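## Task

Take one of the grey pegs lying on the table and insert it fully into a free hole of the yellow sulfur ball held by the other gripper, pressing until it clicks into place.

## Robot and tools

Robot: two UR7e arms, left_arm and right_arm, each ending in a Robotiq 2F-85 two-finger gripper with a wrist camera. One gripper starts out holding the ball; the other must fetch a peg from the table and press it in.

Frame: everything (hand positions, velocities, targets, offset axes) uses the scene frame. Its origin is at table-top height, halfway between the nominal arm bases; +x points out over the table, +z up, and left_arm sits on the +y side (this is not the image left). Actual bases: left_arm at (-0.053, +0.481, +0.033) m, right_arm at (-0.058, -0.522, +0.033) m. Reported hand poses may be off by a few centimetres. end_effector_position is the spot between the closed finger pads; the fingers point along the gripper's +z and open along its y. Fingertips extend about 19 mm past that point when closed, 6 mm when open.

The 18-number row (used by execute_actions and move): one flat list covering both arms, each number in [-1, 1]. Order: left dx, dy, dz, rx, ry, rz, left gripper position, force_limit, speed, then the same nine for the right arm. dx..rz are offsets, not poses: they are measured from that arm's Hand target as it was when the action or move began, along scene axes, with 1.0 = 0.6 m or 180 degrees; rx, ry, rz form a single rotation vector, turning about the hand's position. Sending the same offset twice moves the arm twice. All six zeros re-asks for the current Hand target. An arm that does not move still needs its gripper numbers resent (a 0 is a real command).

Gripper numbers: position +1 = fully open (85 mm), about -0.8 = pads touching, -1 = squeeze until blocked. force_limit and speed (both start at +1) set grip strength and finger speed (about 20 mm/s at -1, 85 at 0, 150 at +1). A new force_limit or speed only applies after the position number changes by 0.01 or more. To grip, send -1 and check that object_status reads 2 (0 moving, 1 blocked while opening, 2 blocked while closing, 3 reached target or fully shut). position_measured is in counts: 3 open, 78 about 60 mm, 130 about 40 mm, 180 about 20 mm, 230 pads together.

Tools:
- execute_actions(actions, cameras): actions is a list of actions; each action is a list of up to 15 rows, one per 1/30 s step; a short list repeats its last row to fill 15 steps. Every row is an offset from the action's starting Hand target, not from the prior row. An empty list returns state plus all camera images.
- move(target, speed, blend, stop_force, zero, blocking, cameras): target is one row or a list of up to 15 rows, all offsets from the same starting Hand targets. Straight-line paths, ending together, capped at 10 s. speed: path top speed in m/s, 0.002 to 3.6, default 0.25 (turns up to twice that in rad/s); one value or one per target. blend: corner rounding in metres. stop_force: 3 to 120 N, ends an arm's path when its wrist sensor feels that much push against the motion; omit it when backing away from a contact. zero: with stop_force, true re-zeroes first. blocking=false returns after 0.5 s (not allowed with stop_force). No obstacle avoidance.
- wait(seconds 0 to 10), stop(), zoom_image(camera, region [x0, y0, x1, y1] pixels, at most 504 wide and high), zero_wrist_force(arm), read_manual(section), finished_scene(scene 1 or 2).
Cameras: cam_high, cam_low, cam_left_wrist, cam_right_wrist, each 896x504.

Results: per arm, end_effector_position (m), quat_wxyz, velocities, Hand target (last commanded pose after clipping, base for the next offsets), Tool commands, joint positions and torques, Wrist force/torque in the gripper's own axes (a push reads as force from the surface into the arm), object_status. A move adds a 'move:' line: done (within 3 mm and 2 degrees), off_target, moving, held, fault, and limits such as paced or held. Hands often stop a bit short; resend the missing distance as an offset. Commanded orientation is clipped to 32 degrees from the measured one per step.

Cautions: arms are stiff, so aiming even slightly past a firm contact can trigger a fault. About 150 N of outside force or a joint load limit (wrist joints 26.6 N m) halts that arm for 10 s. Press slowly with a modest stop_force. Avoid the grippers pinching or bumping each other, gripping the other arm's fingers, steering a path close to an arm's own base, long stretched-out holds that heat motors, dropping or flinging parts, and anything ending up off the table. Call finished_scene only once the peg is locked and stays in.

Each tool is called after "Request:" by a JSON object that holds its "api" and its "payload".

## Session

Scene 1 done.

Request:
{"api": "execute_actions", "payload": {"actions": []}}

Request:
{"api": "zoom_image", "payload": {"camera": "cam_high", "region": [360, 40, 680, 220]}}

Scene clock: 0.00 s.
left_arm: end_effector_position=(+0.3655, +0.0223, +0.1890) position_measured=175 object_status=3 end_effector_quat_wxyz=(+0.454, +0.545, -0.518, +0.478) | right_arm: end_effector_position=(+0.3713, -0.5195, +0.2361) position_measured=3 object_status=3 end_effector_quat_wxyz=(+0.000, -0.003, +1.000, +0.000)
Joint positions: left_arm=[-0.765 -0.792 2.059 -4.232 -2.318 -3.02] | right_arm=[3.458 -1.419 -2.042 -1.252 1.571 0.316]
Joint velocities: within noise
Joint torques (N m): no reading
Wrist force (N): no reading
Wrist torque (N m): no reading
Wrist force, peak (N): no reading
Hand target: left_arm +0.3655, +0.0223, +0.1890; +0.454, +0.545, -0.518, +0.478 | right_arm +0.3713, -0.5195, +0.2361; +0.000, -0.003, +1.000, +0.000
Tool commands: left_gripper/position=-0.396078 left_gripper/force_limit=+1.0 left_gripper/speed=-1.0 right_gripper/position=+1.0 right_gripper/force_limit=+1.0 right_gripper/speed=+1.0
camera_calibration:
cam_left_wrist: T_world_to_cam=[[-0.999593, -0.0277691, -0.00646188, 0.371823], [-0.00751667, 0.475303, -0.87979, 0.172511], [0.0275023, -0.879384, -0.475318, 0.228493], [0, 0, 0, 1]] pos_world=[0.366685, 0.129263, 0.262783]

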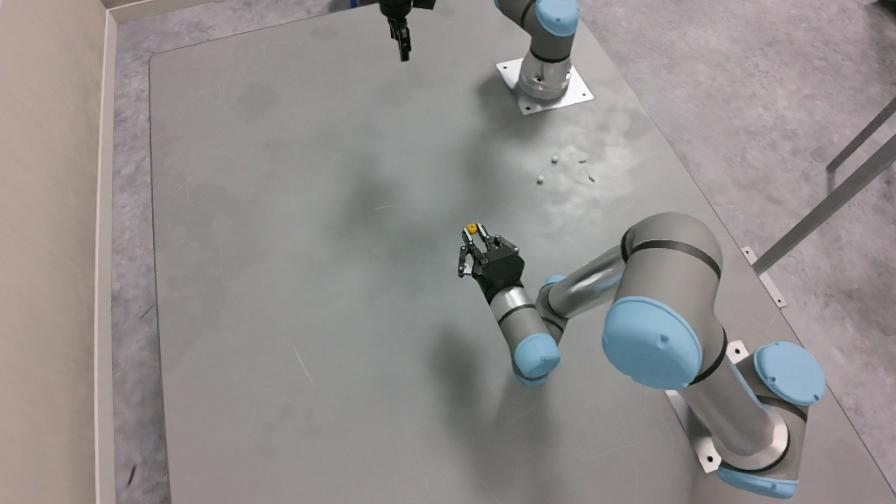

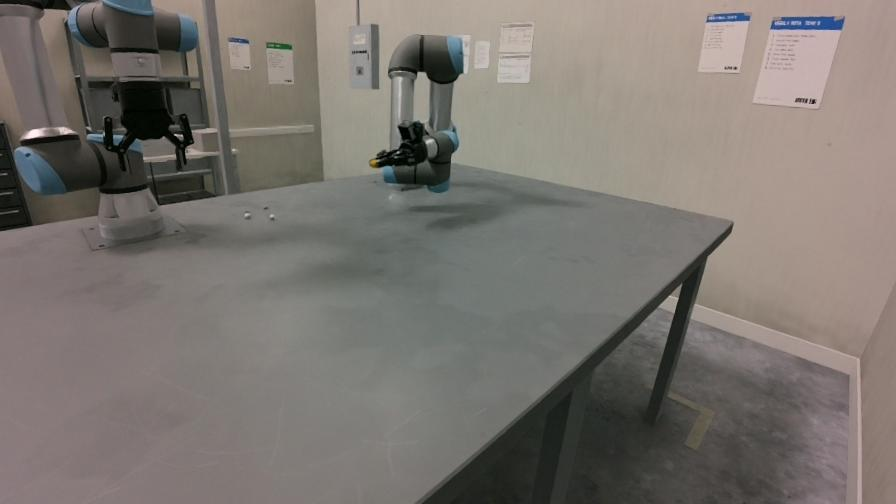

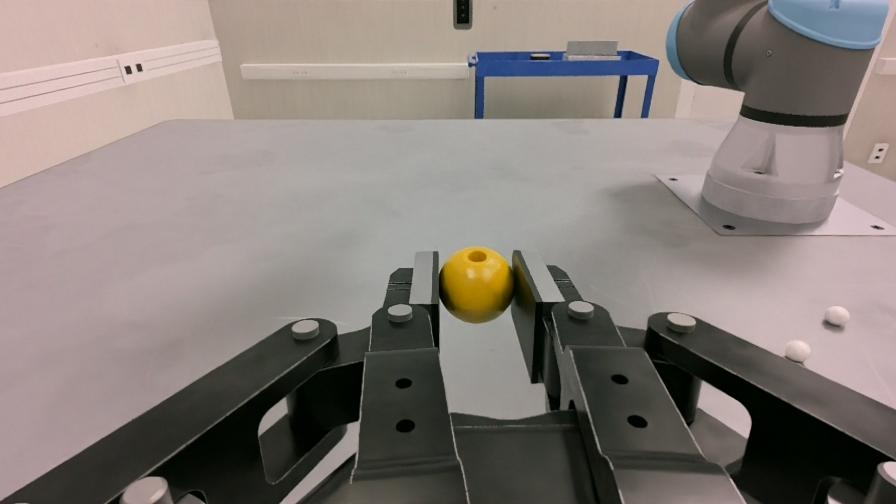

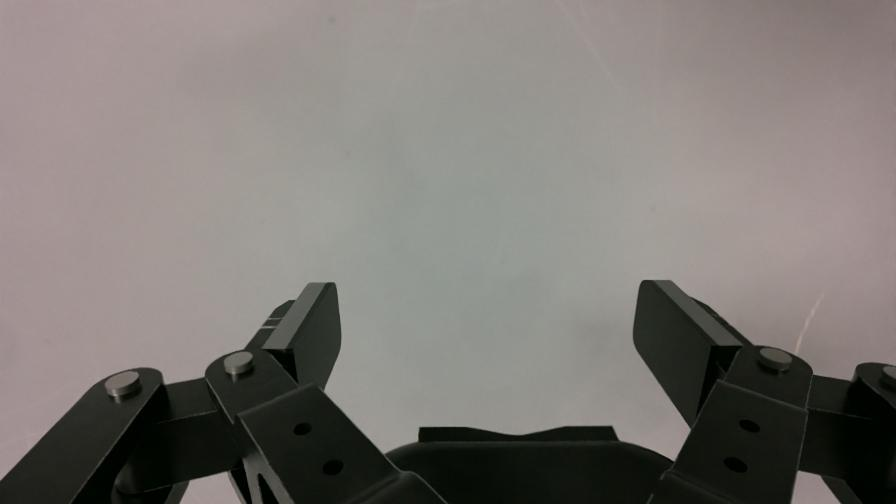

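Scaled by 1.575.

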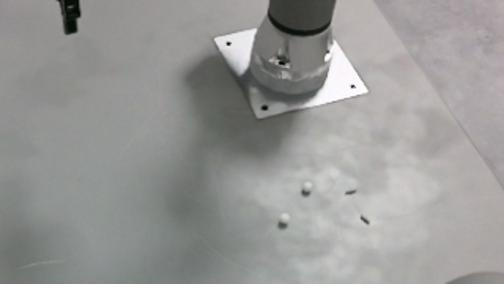

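Request:
{"api": "zoom_image", "payload": {"camera": "cam_left_wrist", "region": [430, 235, 530, 335]}}

Request:
{"api": "zoom_image", "payload": {"camera": "cam_high", "region": [530, 140, 610, 200]}}

Request:
{"api": "zoom_image", "payload": {"camera": "cam_low", "region": [350, 120, 420, 190]}}

Scaled by 5.040.

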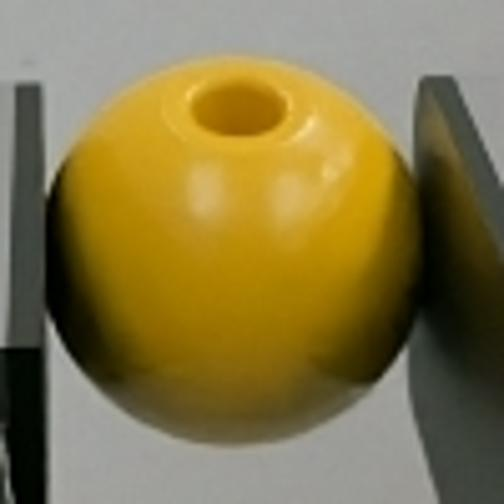

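Scaled by 6.300.

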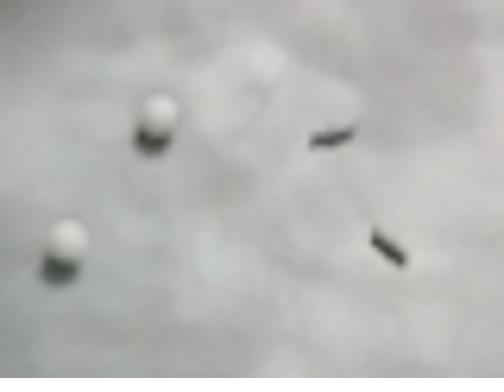

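Scaled by 7.200.

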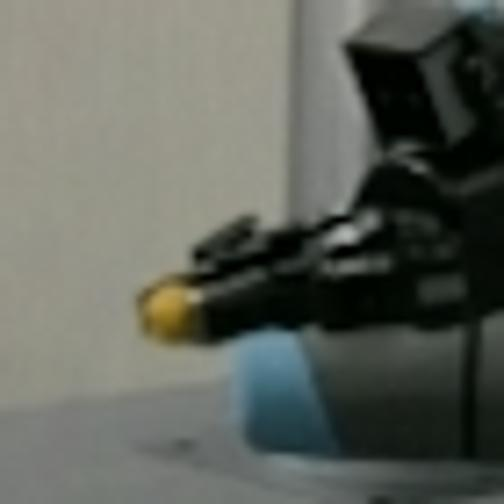

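Request:
{"api": "move", "payload": {"target": [-0.0265,0.1297,0.1512,-0.0248,-0.0031,-0.0008,-1,1,-1,-0.0465,0.8968,0.199,0.1306,-0.1306,0.4873,-0.5,-0.5,-0.5], "speed": 0.35, "cameras": ["all"]}}

Request:
{"api": "zoom_image", "payload": {"camera": "cam_right_wrist", "region": [400, 200, 540, 340]}}

Request:
{"api": "zoom_image", "payload": {"camera": "cam_left_wrist", "region": [430, 235, 530, 335]}}

Scene clock: 26.67 s.
left_arm: end_effector_position=(+0.3496, +0.1001, +0.2797) position_measured=181 object_status=2 end_effector_quat_wxyz=(+0.473, +0.524, -0.502, +0.500) | right_arm: end_effector_position=(+0.3434, +0.0185, +0.3555) position_measured=192 object_status=3 end_effector_quat_wxyz=(-0.184, +0.685, -0.681, -0.182)
Joint positions: left_arm=[-0.641 -1.008 2.182 -4.235 -2.45 -3.073] | right_arm=[4.169 -1.774 -1.569 -0.909 1.83 -0.482]
Joint torques (N m): left_arm=[14.56 -44.44 3.59 -0.48 -2.34 -2.09] | right_arm=[8.23 28.02 37.88 2.17 2.27 -2.36]
Wrist force (N): left_arm=[0.1 -0.1 -0.2] | right_arm=[0.8 0.5 0.0]
Wrist torque (N m): left_arm=[-0.02 0.04 0.07] | right_arm=[0.08 -0.11 0.08]
Wrist force, peak (N): left_arm=[0.4 0.1 -0.6] | right_arm=[-1.0 0.8 0.4]
Hand target: left_arm +0.3496, +0.1002, +0.2798; +0.473, +0.524, -0.502, +0.500 | right_arm +0.3434, +0.0185, +0.3555; -0.183, +0.685, -0.681, -0.182
Off the commanded pose: left_arm 0.000 m, 0 deg | right_arm 0.000 m, 0 deg.
move: done
camera_calibration:
cam_left_wrist: T_world_to_cam=[[-0.999561, -0.0260785, -0.0140548, 0.360624], [0.00227549, 0.40544, -0.914119, 0.228351], [0.0295372, -0.91375, -0.405203, 0.323525], [0, 0, 0, 1]] pos_world=[0.35039, 0.212443, 0.344902]
cam_right_wrist: T_world_to_cam=[[-0.999909, -0.00119539, 0.0134248, 0.344688], [0.00943085, 0.64954, 0.760269, -0.258369], [-0.00962876, 0.760326, -0.64947, 0.341917], [0, 0, 0, 1]] pos_world=[0.350385, -0.0917357, 0.413868]

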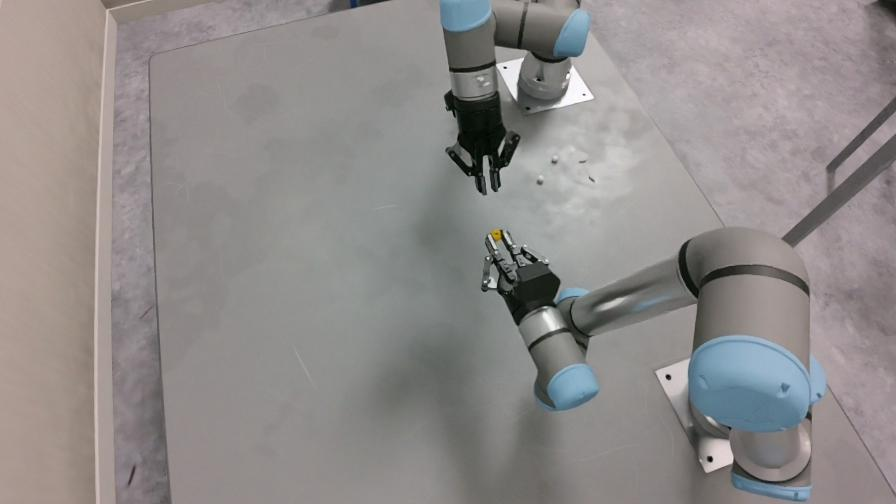

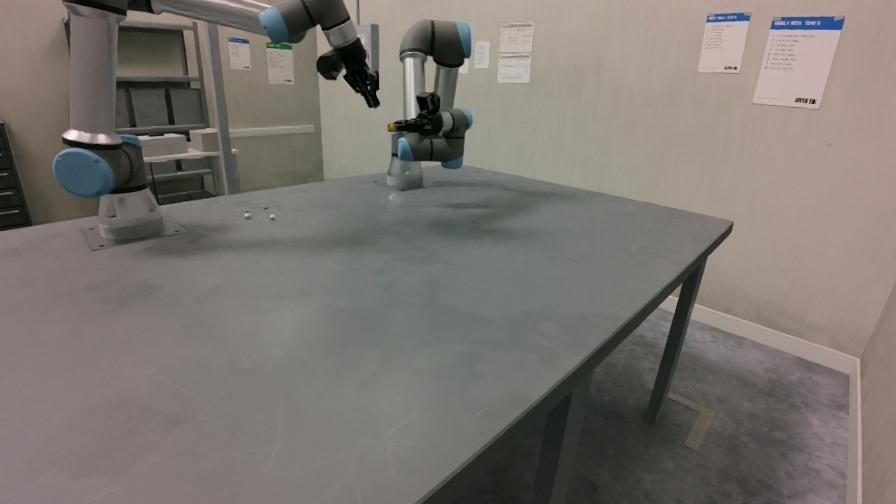

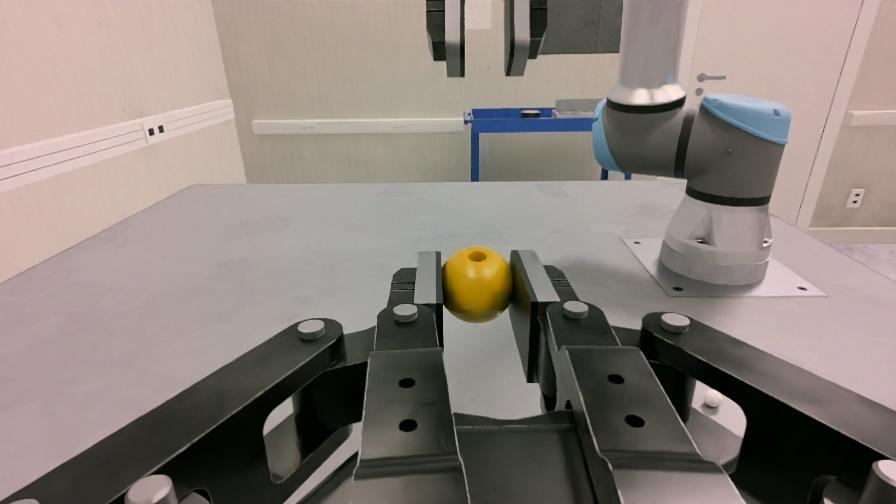

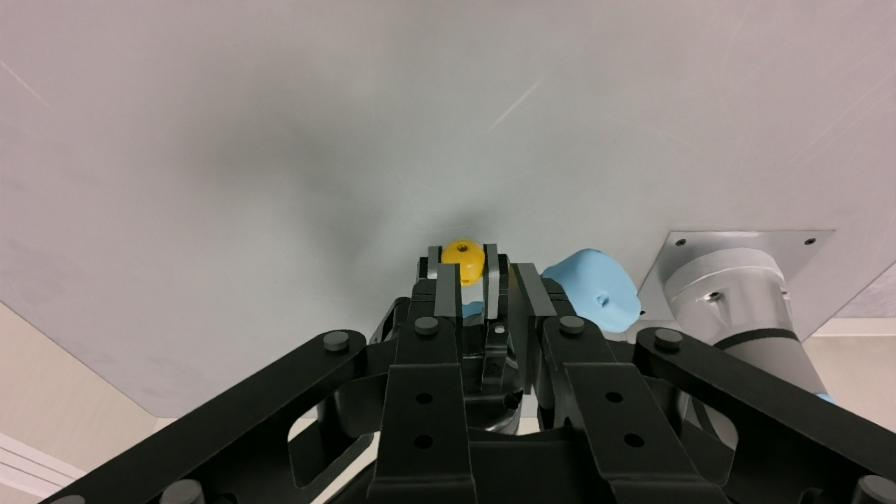

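Scaled by 3.600.

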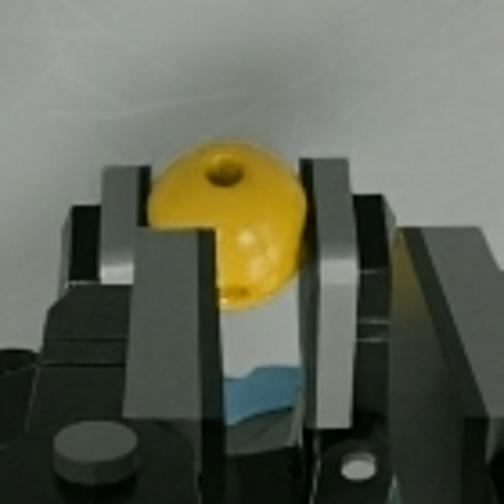

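Scaled by 5.040.

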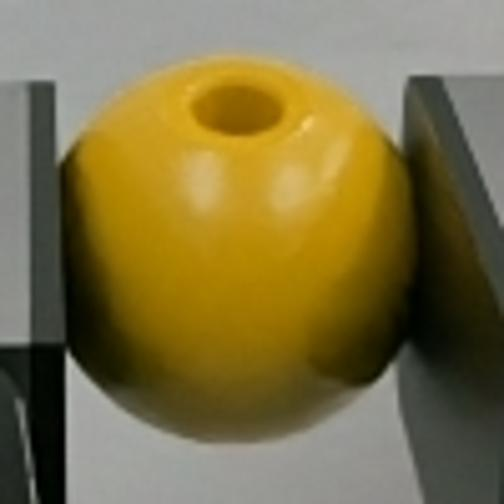

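Request:
{"api": "move", "payload": {"target": [0,0,0,-0.0278,0,-0.0167,-1,1,-1,-0.6223,-0.2708,-0.3925,-0.1622,-0.0473,0.1765,-0.5,-0.5,-0.5], "speed": 0.35, "cameras": ["all"]}}

Scene clock: 43.63 s.
left_arm: end_effector_position=(+0.3496, +0.1002, +0.2798) position_measured=181 object_status=2 end_effector_quat_wxyz=(+0.509, +0.489, -0.493, +0.509) | right_arm: end_effector_position=(-0.0300, -0.1439, +0.1200) position_measured=192 object_status=3 end_effector_quat_wxyz=(+0.000, +0.878, -0.479, +0.000)
Joint positions: left_arm=[-0.62 -0.92 2.102 -4.386 -2.524 -3.188] | right_arm=[4.993 -1.442 -2.36 -0.911 1.571 -0.286]
Joint torques (N m): left_arm=[12.92 -24.28 -23.58 -2.67 -2.01 -1.98] | right_arm=[7.81 7.27 14.6 4.65 -1.33 2.2]
Wrist force (N): left_arm=[0.3 -0.4 -0.2] | right_arm=[0.1 0.4 -0.2]
Wrist torque (N m): left_arm=[-0.08 0.07 0.07] | right_arm=[0.07 -0.03 -0.19]
Wrist force, peak (N): left_arm=[0.3 -0.6 -0.2] | right_arm=[-0.9 2.4 0.6]
Hand target: left_arm +0.3496, +0.1002, +0.2798; +0.509, +0.489, -0.493, +0.509 | right_arm -0.0300, -0.1439, +0.1200; +0.000, +0.878, -0.479, +0.000
Off the commanded pose: left_arm 0.000 m, 0 deg | right_arm 0.000 m, 0 deg.
move: done
camera_calibration:
cam_left_wrist: T_world_to_cam=[[-0.999586, 0.0251078, -0.0140674, 0.355531], [0.0214389, 0.323504, -0.945984, 0.238855], [-0.0192007, -0.945893, -0.323909, 0.321035], [0, 0, 0, 1]] pos_world=[0.356427, 0.217467, 0.33494]
cam_right_wrist: T_world_to_cam=[[-0.846085, -0.532906, 0.012302, -0.0975001], [-0.498975, 0.79991, 0.333419, 0.0873582], [-0.187522, 0.275963, -0.942698, 0.269016], [0, 0, 0, 1]] pos_world=[0.0115426, -0.196075, 0.225674]

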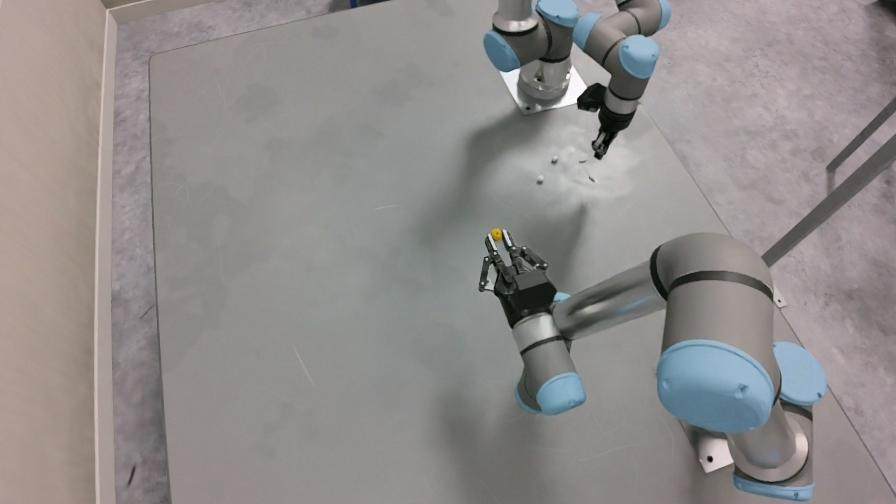

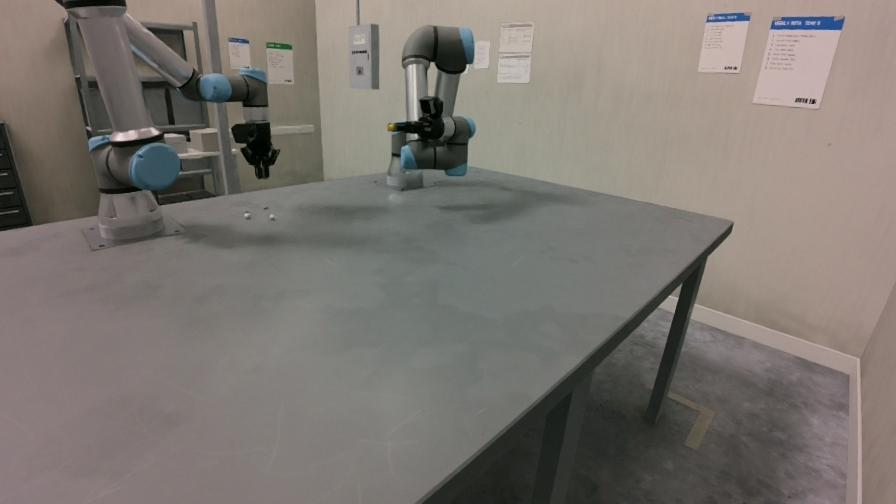

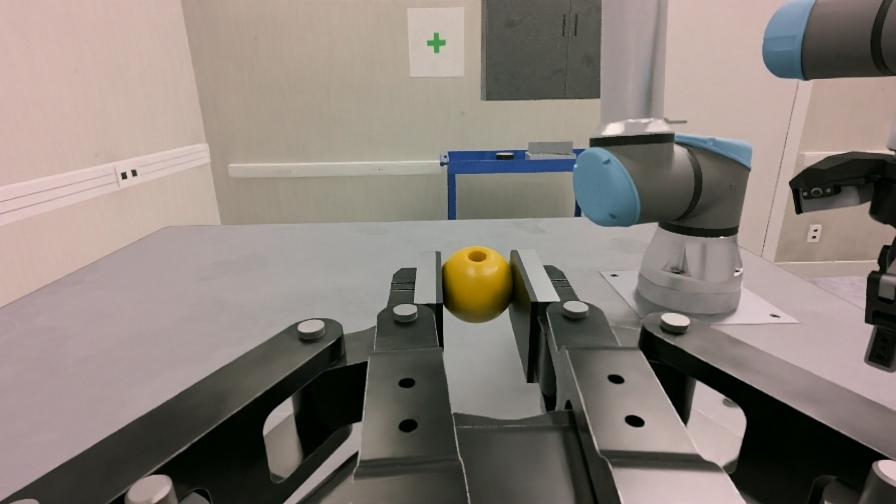

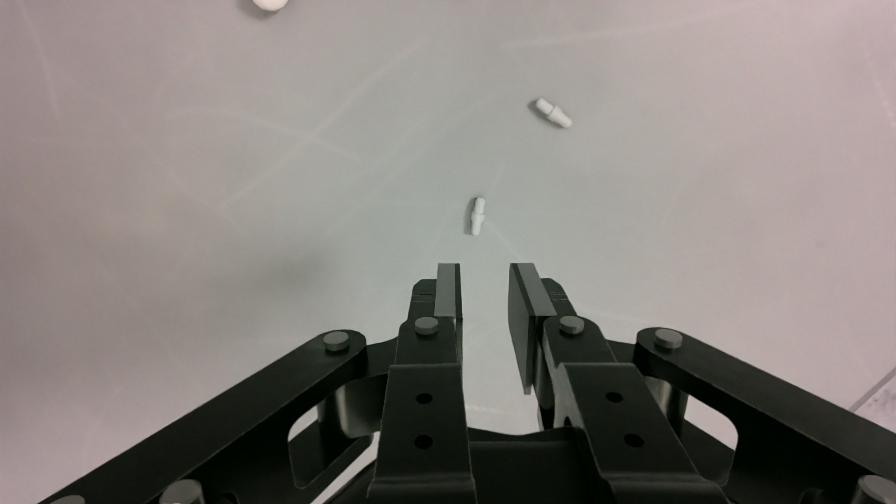

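Request:
{"api": "move", "payload": {"target": [0,0,0,0,0,0,-1,1,-1,0.0042,-0.0222,-0.14,0,0,-0.0417,-0.35,-0.5,-0.5], "speed": 0.15, "cameras": ["cam_right_wrist"]}}

Request:
{"api": "zoom_image", "payload": {"camera": "cam_right_wrist", "region": [410, 230, 560, 380]}}

Scene clock: 52.27 s.
left_arm: end_effector_position=(+0.3496, +0.1002, +0.2798) position_measured=181 object_status=2 end_effector_quat_wxyz=(+0.509, +0.489, -0.493, +0.509) | right_arm: end_effector_position=(-0.0275, -0.1573, +0.0360) position_measured=173 object_status=3 end_effector_quat_wxyz=(+0.000, +0.845, -0.535, +0.000)
Joint positions: left_arm=[-0.62 -0.92 2.102 -4.386 -2.524 -3.188] | right_arm=[4.997 -1.629 -2.499 -0.584 1.571 -0.151]
Joint torques (N m): left_arm=[13.4 -24.34 -22.94 -2.76 -2.3 -1.81] | right_arm=[-5.57 11.86 7.78 4.67 -1.2 2.36]
Wrist force (N): left_arm=[0.1 -0.5 0.0] | right_arm=[-0.1 0.2 -0.4]
Wrist torque (N m): left_arm=[-0.08 0.11 0.06] | right_arm=[0.04 0.01 -0.18]
Wrist force, peak (N): left_arm=[0.3 -0.4 -0.4] | right_arm=[-0.2 0.4 -1.4]
Hand target: left_arm +0.3496, +0.1002, +0.2798; +0.509, +0.489, -0.493, +0.509 | right_arm -0.0275, -0.1573, +0.0360; +0.000, +0.845, -0.535, +0.000
Off the commanded pose: left_arm 0.000 m, 0 deg | right_arm 0.000 m, 0 deg.
move: done
camera_calibration:
cam_right_wrist: T_world_to_cam=[[-0.908422, -0.417875, 0.0122454, -0.0850899], [-0.390283, 0.858211, 0.333397, 0.139337], [-0.149827, 0.298086, -0.942707, 0.198456], [0, 0, 0, 1]] pos_world=[0.00681729, -0.214294, 0.141674]
Images, in order (width x height): cam_right_wrist 896x504.

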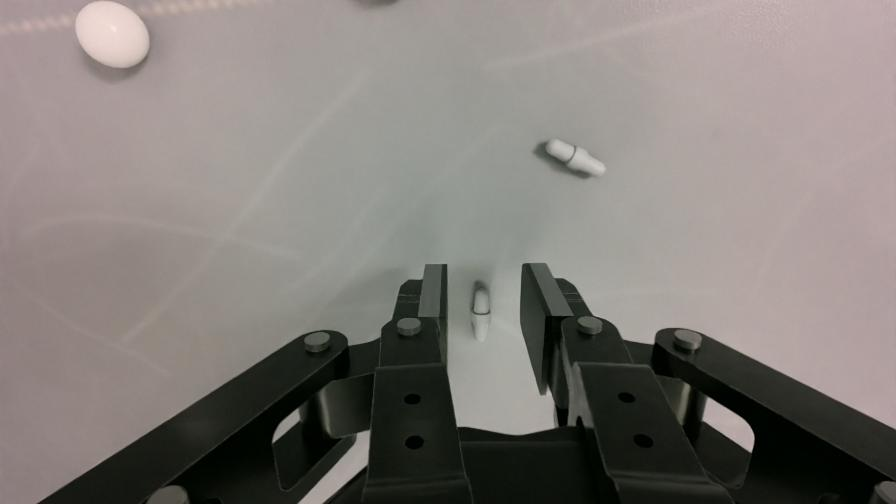

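Scaled by 3.360.

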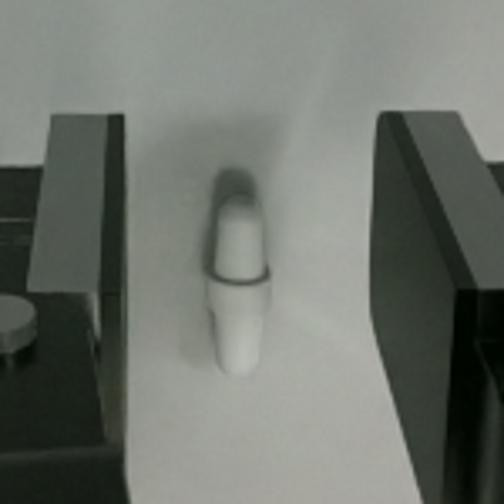

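Request:
{"api": "move", "payload": {"target": [0,0,0,0,0,0,-1,1,-1,0.0008,0.0004,-0.0205,0,0,0,-0.35,-0.5,-0.5], "speed": 0.05}}

Request:
{"api": "move", "payload": {"target": [0,0,0,0,0,0,-1,1,-1,0,0,-0.015,0,0,0,-0.35,-0.5,-0.5], "speed": 0.002, "stop_force": 3, "cameras": ["cam_right_wrist"]}}

Request:
{"api": "zoom_image", "payload": {"camera": "cam_right_wrist", "region": [410, 250, 560, 400]}}

Scene clock: 59.00 s.
left_arm: end_effector_position=(+0.3496, +0.1002, +0.2798) position_measured=181 object_status=2 end_effector_quat_wxyz=(+0.509, +0.489, -0.493, +0.509) | right_arm: end_effector_position=(-0.0270, -0.1570, +0.0237) position_measured=173 object_status=3 end_effector_quat_wxyz=(+0.000, +0.845, -0.535, +0.000)
Joint positions: left_arm=[-0.62 -0.92 2.102 -4.386 -2.524 -3.188] | right_arm=[4.996 -1.671 -2.51 -0.532 1.571 -0.153]
Joint torques (N m): left_arm=[12.62 -23.36 -24.53 -2.73 -1.97 -1.92] | right_arm=[-8.48 11.62 5.85 4.61 -0.79 -2.29]
Wrist force (N): left_arm=[0.1 -0.4 -0.1] | right_arm=[-0.1 0.2 -0.2]
Wrist torque (N m): left_arm=[-0.07 0.10 0.06] | right_arm=[0.04 0.01 0.03]
Wrist force, peak (N): left_arm=[0.3 -0.6 -0.2] | right_arm=[-0.2 0.6 -0.4]
Hand target: left_arm +0.3496, +0.1002, +0.2798; +0.509, +0.489, -0.493, +0.509 | right_arm -0.0270, -0.1570, +0.0237; +0.000, +0.845, -0.535, +0.000
Off the commanded pose: left_arm 0.000 m, 0 deg | right_arm 0.000 m, 0 deg.
move: done

Scene clock: 61.77 s.
left_arm: end_effector_position=(+0.3496, +0.1002, +0.2798) position_measured=181 object_status=2 end_effector_quat_wxyz=(+0.509, +0.489, -0.493, +0.509) | right_arm: end_effector_position=(-0.0270, -0.1570, +0.0194) position_measured=173 object_status=3 end_effector_quat_wxyz=(+0.000, +0.845, -0.535, +0.000)
Joint positions: left_arm=[-0.62 -0.92 2.102 -4.386 -2.524 -3.188] | right_arm=[4.996 -1.686 -2.513 -0.513 1.571 -0.153]
Joint torques (N m): left_arm=[13.95 -25.29 -24.22 -2.46 -2 -1.86] | right_arm=[-8.15 22.45 10.69 0.89 1.33 -2.37]
Wrist force (N): left_arm=[0.2 -0.1 -0.2] | right_arm=[2.2 1.6 -8.1]
Wrist torque (N m): left_arm=[-0.02 0.08 0.07] | right_arm=[0.03 -0.06 0.02]
Wrist force, peak (N): left_arm=[0.3 -0.6 -0.1] | right_arm=[7.1 2.8 -18.7]
Hand target: left_arm +0.3496, +0.1002, +0.2798; +0.509, +0.489, -0.493, +0.509 | right_arm -0.0270, -0.1570, +0.0195; +0.000, +0.845, -0.535, +0.000 (not the last commanded pose)
Off the commanded pose: left_arm 0.000 m, 0 deg | right_arm 0.005 m, 0 deg.
move: contact (right_arm)
camera_calibration:
cam_right_wrist: T_world_to_cam=[[-0.908458, -0.417797, 0.0122767, -0.0843378], [-0.3902, 0.858248, 0.333397, 0.144868], [-0.149829, 0.298087, -0.942706, 0.182917], [0, 0, 0, 1]] pos_world=[0.0073166, -0.214094, 0.125174]
Images, in order (width x height): cam_right_wrist 896x504.

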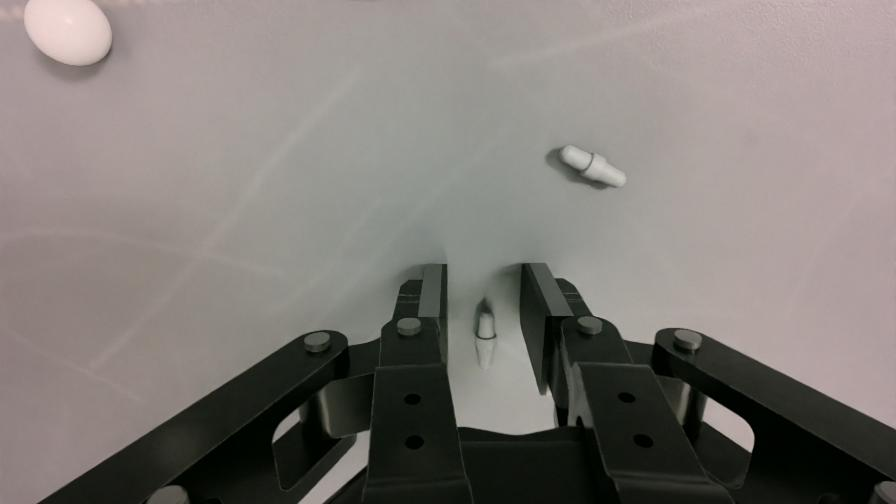

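Scaled by 3.360.

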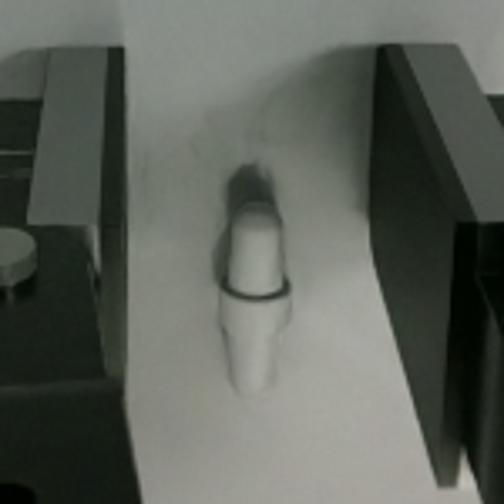

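Request:
{"api": "move", "payload": {"target": [[0,0,0,0,0,0,-1,1,-1,0,0,0.0006,0,0,0,-0.35,-0.5,-0.5],[0,0,0,0,0,0,-1,1,-1,-0.0013,0.0012,0.0006,0,0,0,-0.35,-0.5,-0.5],[0,0,0,0,0,0,-1,1,-1,-0.0013,0.0012,0.0006,0,0,0,-1,-0.5,-1]], "speed": 0.02}}

Request:
{"api": "wait", "payload": {"seconds": 0.3, "cameras": ["cam_right_wrist"]}}

Scene clock: 69.70 s.
left_arm: end_effector_position=(+0.3496, +0.1002, +0.2798) position_measured=181 object_status=2 end_effector_quat_wxyz=(+0.509, +0.489, -0.493, +0.509) | right_arm: end_effector_position=(-0.0278, -0.1563, +0.0198) position_measured=222 object_status=0 end_effector_quat_wxyz=(+0.000, +0.845, -0.535, +0.000)
Joint positions: left_arm=[-0.62 -0.92 2.102 -4.386 -2.524 -3.188] | right_arm=[4.997 -1.686 -2.511 -0.515 1.571 -0.151]
Joint torques (N m): left_arm=[12.21 -25.24 -24.12 -2.57 -1.95 -1.78] | right_arm=[7.94 12.18 24.73 1.36 1.22 2.31]
Wrist force (N): left_arm=[0.1 -0.6 -0.2] | right_arm=[0.0 0.3 -0.4]
Wrist torque (N m): left_arm=[-0.11 0.09 0.06] | right_arm=[0.06 -0.01 -0.17]
Wrist force, peak (N): left_arm=[0.4 -0.5 -0.4] | right_arm=[2.0 1.4 -8.4]
Hand target: left_arm +0.3496, +0.1002, +0.2798; +0.509, +0.489, -0.493, +0.509 | right_arm -0.0278, -0.1563, +0.0198; +0.000, +0.845, -0.535, +0.000
Off the commanded pose: left_arm 0.000 m, 0 deg | right_arm 0.000 m, 0 deg.
move: done

Scene clock: 70.00 s.
left_arm: end_effector_position=(+0.3496, +0.1002, +0.2798) position_measured=181 object_status=2 end_effector_quat_wxyz=(+0.509, +0.489, -0.493, +0.509) | right_arm: end_effector_position=(-0.0278, -0.1563, +0.0198) position_measured=222 object_status=2 end_effector_quat_wxyz=(+0.000, +0.845, -0.535, +0.000)
Joint positions: left_arm=[-0.62 -0.92 2.102 -4.386 -2.524 -3.188] | right_arm=[4.997 -1.686 -2.511 -0.515 1.571 -0.151]
Joint torques (N m): left_arm=[13.01 -25.24 -22.86 -2.68 -1.94 -1.91] | right_arm=[9.85 11.7 23.78 1.48 1.26 2.32]
Wrist force (N): left_arm=[0.1 -0.4 -0.2] | right_arm=[-0.2 0.3 0.0]
Wrist torque (N m): left_arm=[-0.06 0.09 0.06] | right_arm=[0.05 0.01 -0.17]
Wrist force, peak (N): left_arm=[0.1 -0.3 -0.5] | right_arm=[0.0 0.4 -0.2]
Hand target: left_arm +0.3496, +0.1002, +0.2798; +0.509, +0.489, -0.493, +0.509 | right_arm -0.0278, -0.1563, +0.0198; +0.000, +0.845, -0.535, +0.000
Tool commands: left_gripper/position=-1.0 left_gripper/force_limit=+1.0 left_gripper/speed=-1.0 right_gripper/position=-1.0 right_gripper/force_limit=-0.5 right_gripper/speed=-1.0
Off the commanded pose: left_arm 0.000 m, 0 deg | right_arm 0.000 m, 0 deg.
wait: 0.30 s; at rest by 0.17 s
camera_calibration:
cam_right_wrist: T_world_to_cam=[[-0.908458, -0.417797, 0.0122767, -0.0847758], [-0.3902, 0.858248, 0.333397, 0.143855], [-0.149829, 0.298087, -0.942706, 0.182871], [0, 0, 0, 1]] pos_world=[0.0065166, -0.213394, 0.125474]
Images, in order (width x height): cam_right_wrist 896x504.

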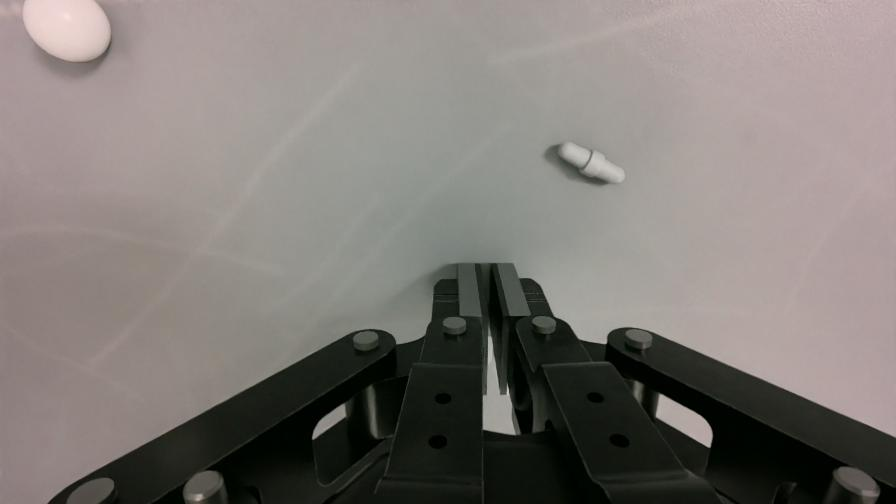

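Request:
{"api": "move", "payload": {"target": [[0,0,0,0,0,0,-1,1,-1,0,0,0.05,0,0,0,-1,-0.5,-1],[0,0,0,0,0,0,-1,1,-1,0.6247,0.26,0.4632,0,0,-0.1389,-1,-0.5,-1],[0,0,0,0,0,0,-1,1,-1,0.6247,0.3105,0.4632,0,0,-0.1389,-1,-0.5,-1]], "speed": [0.08,0.2,0.1], "blend": [0.015,0.01,0], "cameras": ["all"]}}

Request:
{"api": "zoom_image", "payload": {"camera": "cam_left_wrist", "region": [410, 180, 540, 330]}}

Request:
{"api": "zoom_image", "payload": {"camera": "cam_right_wrist", "region": [440, 300, 560, 440]}}

Request:
{"api": "zoom_image", "payload": {"camera": "cam_low", "region": [350, 90, 430, 160]}}

Scene clock: 80.00 s.
left_arm: end_effector_position=(+0.3496, +0.1002, +0.2798) position_measured=181 object_status=2 end_effector_quat_wxyz=(+0.509, +0.489, -0.493, +0.509) | right_arm: end_effector_position=(+0.3470, +0.0300, +0.2977) position_measured=222 object_status=2 end_effector_quat_wxyz=(+0.000, +0.709, -0.705, +0.000)
Joint positions: left_arm=[-0.62 -0.92 2.102 -4.386 -2.524 -3.188] | right_arm=[4.27 -2.009 -1.199 -1.504 1.571 -0.442]
Joint torques (N m): left_arm=[12.37 -24.16 -23.73 -2.53 -2.14 -1.78] | right_arm=[7.9 39.99 37.5 1.08 1.63 2.47]
Wrist force (N): left_arm=[0.1 -0.4 -0.3] | right_arm=[0.1 0.4 -0.2]
Wrist torque (N m): left_arm=[-0.07 0.08 0.06] | right_arm=[0.07 -0.01 -0.18]
Wrist force, peak (N): left_arm=[0.4 -0.5 -0.3] | right_arm=[1.0 -1.3 -0.8]
Hand target: left_arm +0.3496, +0.1002, +0.2798; +0.509, +0.489, -0.493, +0.509 | right_arm +0.3470, +0.0300, +0.2977; +0.000, +0.709, -0.705, +0.000
Off the commanded pose: left_arm 0.000 m, 0 deg | right_arm 0.000 m, 0 deg.
move: done
camera_calibration:
cam_left_wrist: T_world_to_cam=[[-0.999586, 0.0251078, -0.0140674, 0.355531], [0.0214389, 0.323504, -0.945984, 0.238855], [-0.0192007, -0.945893, -0.323909, 0.321035], [0, 0, 0, 1]] pos_world=[0.356427, 0.217467, 0.33494]
cam_right_wrist: T_world_to_cam=[[-0.999911, 0.00536391, 0.0122132, 0.349223], [0.00912982, 0.94273, 0.333432, -0.103543], [-0.00972528, 0.333514, -0.942695, 0.395795], [0, 0, 0, 1]] pos_world=[0.353987, -0.0362632, 0.403373]

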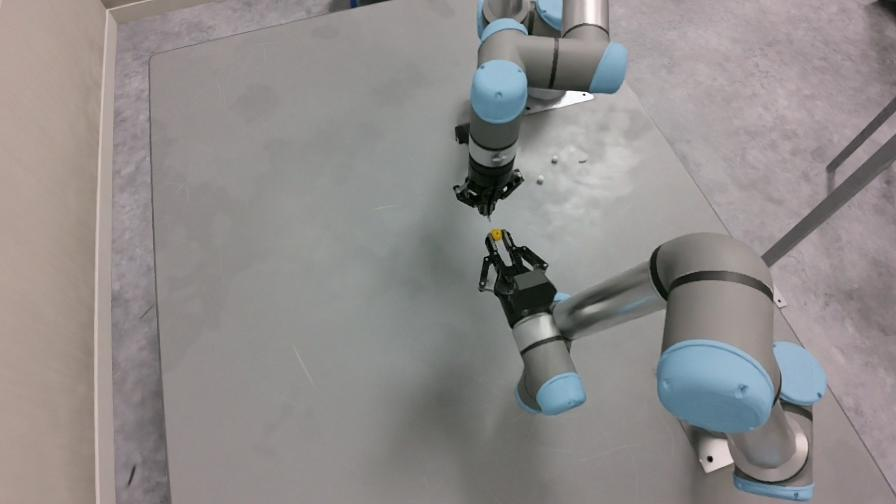

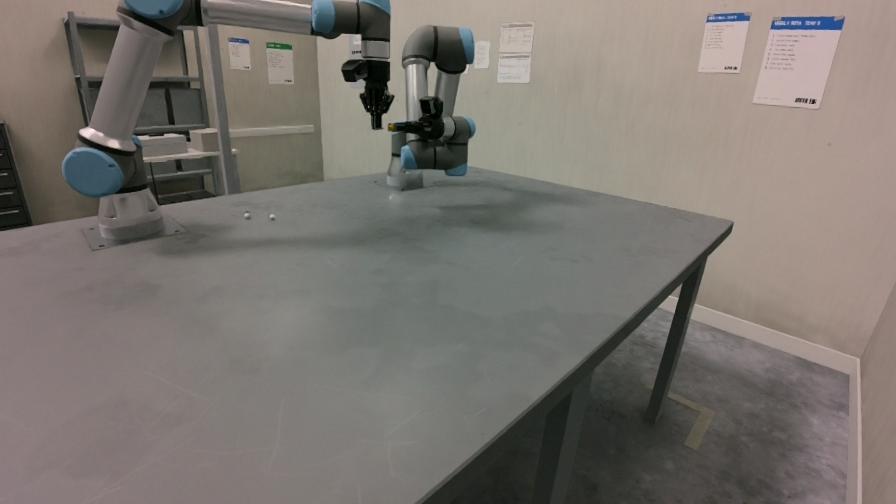

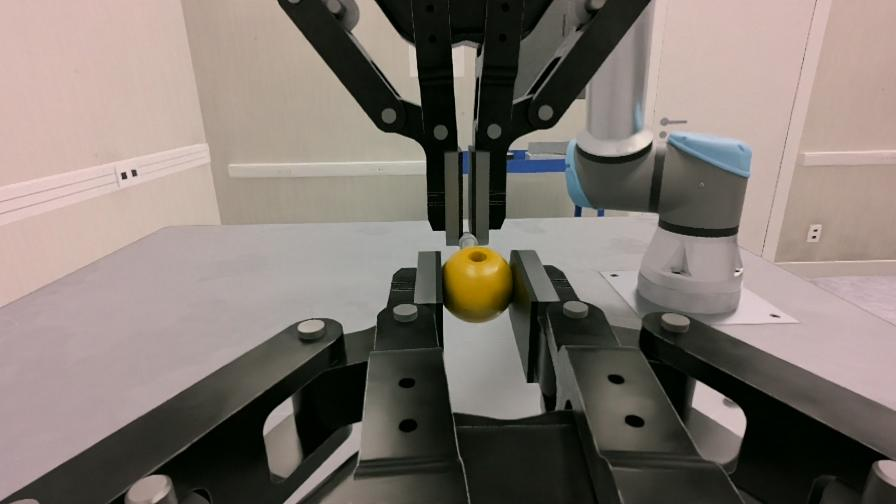

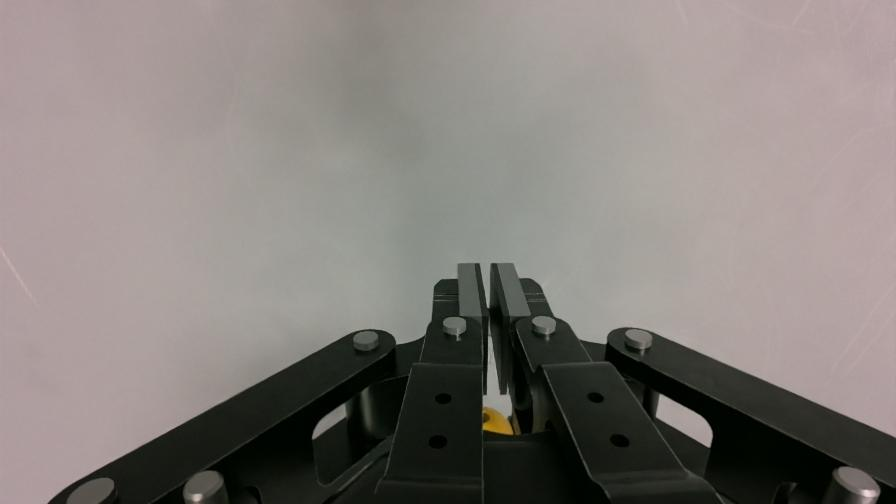

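Scaled by 3.360.

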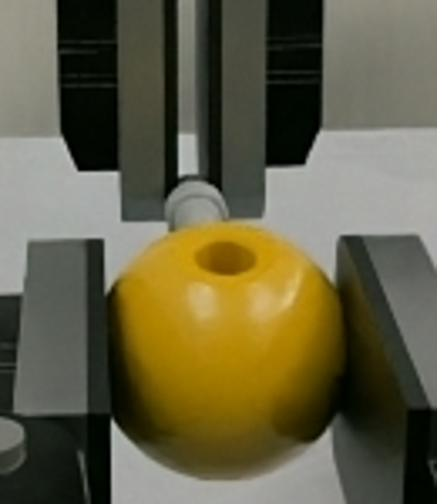

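Scaled by 3.600.

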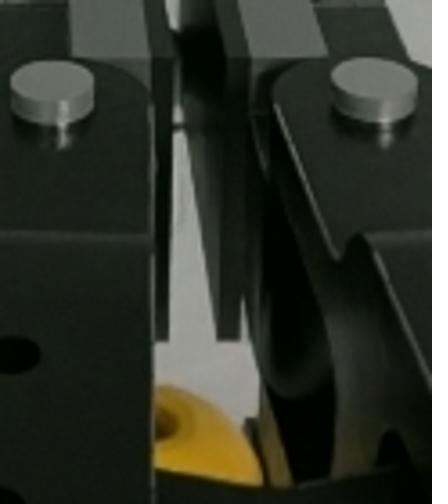

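Scaled by 6.300.

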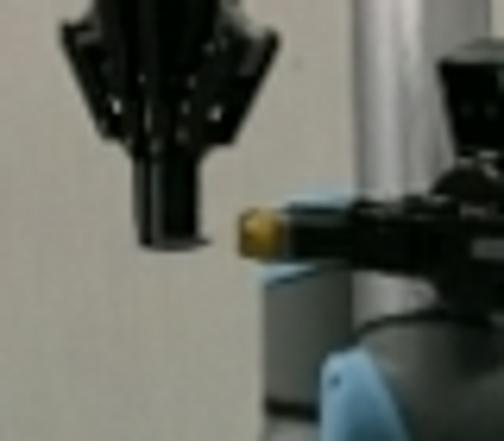

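Request:
{"api": "move", "payload": {"target": [0,0,0,0,0,0,-1,1,-1,0,0.025,0,0,0,0,-1,-0.5,-1], "speed": 0.02}}

Request:
{"api": "move", "payload": {"target": [0,0,0,0,0,0,-1,1,-1,0,0.025,0,0,0,0,-1,-0.5,-1], "speed": 0.004, "stop_force": 4, "cameras": ["cam_left_wrist","cam_right_wrist"]}}

Request:
{"api": "zoom_image", "payload": {"camera": "cam_right_wrist", "region": [440, 300, 560, 440]}}

Request:
{"api": "zoom_image", "payload": {"camera": "cam_left_wrist", "region": [410, 180, 540, 330]}}

Scene clock: 89.13 s.
left_arm: end_effector_position=(+0.3496, +0.1002, +0.2798) position_measured=181 object_status=2 end_effector_quat_wxyz=(+0.509, +0.489, -0.493, +0.509) | right_arm: end_effector_position=(+0.3470, +0.0450, +0.2977) position_measured=222 object_status=2 end_effector_quat_wxyz=(+0.000, +0.709, -0.705, +0.000)
Joint positions: left_arm=[-0.62 -0.92 2.102 -4.386 -2.524 -3.188] | right_arm=[4.28 -2.04 -1.153 -1.519 1.571 -0.433]
Joint torques (N m): left_arm=[12.36 -25.19 -23.12 -2.49 -2.05 -1.91] | right_arm=[9.02 38.72 38 1.52 1.47 2.32]
Wrist force (N): left_arm=[0.1 -0.5 -0.1] | right_arm=[-0.1 0.3 0.0]
Wrist torque (N m): left_arm=[-0.09 0.09 0.07] | right_arm=[0.05 0.03 -0.17]
Wrist force, peak (N): left_arm=[0.2 -0.6 -0.4] | right_arm=[0.2 0.7 -0.5]
Hand target: left_arm +0.3496, +0.1002, +0.2798; +0.509, +0.489, -0.493, +0.509 | right_arm +0.3470, +0.0450, +0.2977; +0.000, +0.709, -0.705, +0.000
Off the commanded pose: left_arm 0.000 m, 0 deg | right_arm 0.000 m, 0 deg.
move: done

Scene clock: 92.97 s.
left_arm: end_effector_position=(+0.3496, +0.1002, +0.2798) position_measured=181 object_status=2 end_effector_quat_wxyz=(+0.509, +0.489, -0.493, +0.509) | right_arm: end_effector_position=(+0.3470, +0.0565, +0.2977) position_measured=222 object_status=2 end_effector_quat_wxyz=(+0.000, +0.709, -0.705, +0.000)
Joint positions: left_arm=[-0.62 -0.92 2.102 -4.386 -2.524 -3.188] | right_arm=[4.286 -2.065 -1.115 -1.532 1.571 -0.426]
Joint torques (N m): left_arm=[7.9 -26.18 -23.69 -2.35 -0.72 -1.7] | right_arm=[-5.93 49.61 17.51 4.47 1.72 -2.06]
Wrist force (N): left_arm=[-3.7 0.8 -1.8] | right_arm=[1.0 -0.5 -2.5]
Wrist torque (N m): left_arm=[-0.06 0.09 0.06] | right_arm=[0.07 0.01 -0.16]
Wrist force, peak (N): left_arm=[-3.4 0.4 -4.6] | right_arm=[4.7 -0.2 -3.3]
Hand target: left_arm +0.3496, +0.1002, +0.2798; +0.509, +0.489, -0.493, +0.509 | right_arm +0.3470, +0.0565, +0.2977; +0.000, +0.709, -0.705, +0.000 (not the last commanded pose)
Off the commanded pose: left_arm 0.000 m, 0 deg | right_arm 0.004 m, 0 deg.
move: contact (right_arm)
camera_calibration:
cam_left_wrist: T_world_to_cam=[[-0.999586, 0.0251078, -0.0140674, 0.355531], [0.0214389, 0.323504, -0.945984, 0.238855], [-0.0192007, -0.945893, -0.323909, 0.321035], [0, 0, 0, 1]] pos_world=[0.356427, 0.217467, 0.33494]
cam_right_wrist: T_world_to_cam=[[-0.99991, 0.00533142, 0.0123066, 0.349041], [0.0091294, 0.942761, 0.333343, -0.128522], [-0.00982501, 0.333425, -0.942725, 0.387099], [0, 0, 0, 1]] pos_world=[0.353986, -0.00976408, 0.403474]
Images, in order (width x height): cam_left_wrist 896x504, cam_right_wrist 896x504.

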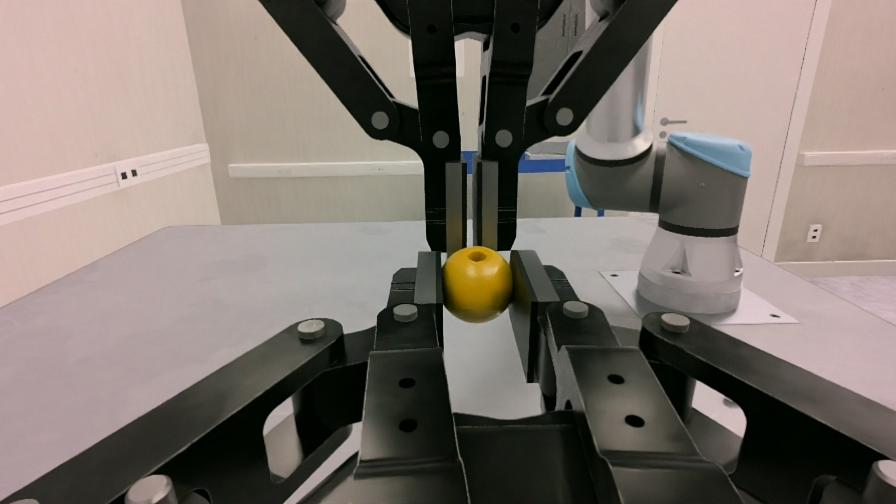

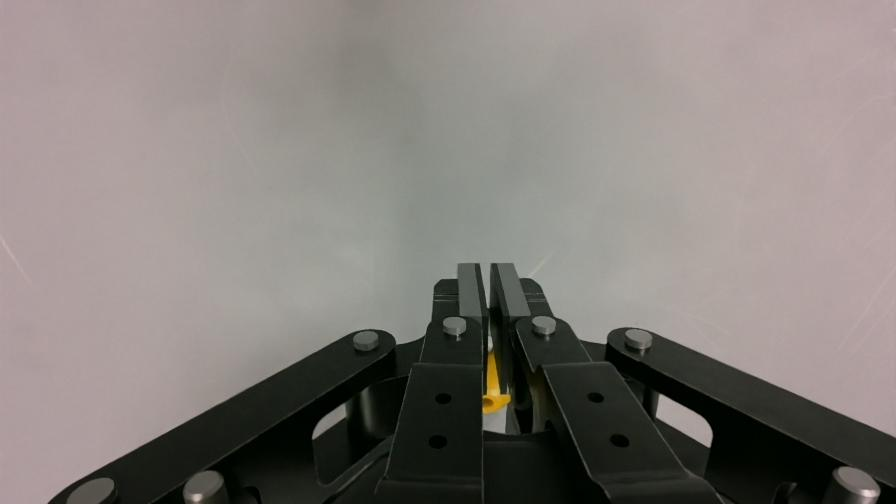

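Scaled by 3.600.

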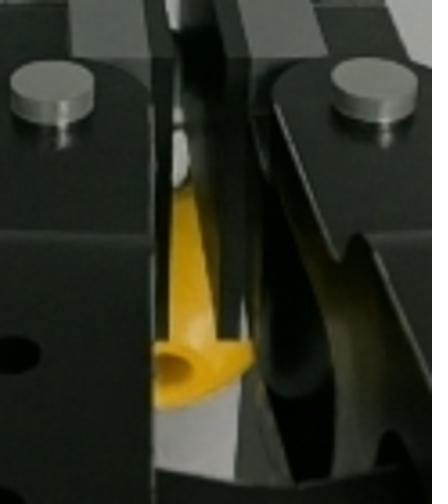

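Scaled by 3.360.

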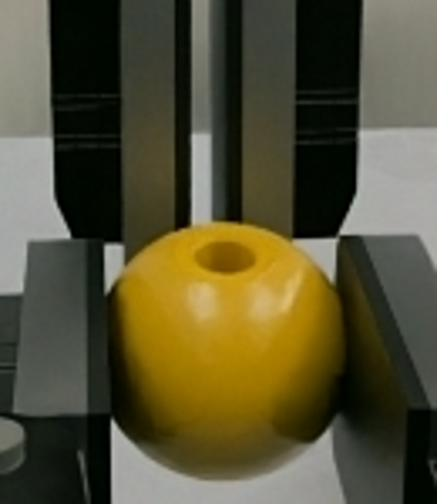

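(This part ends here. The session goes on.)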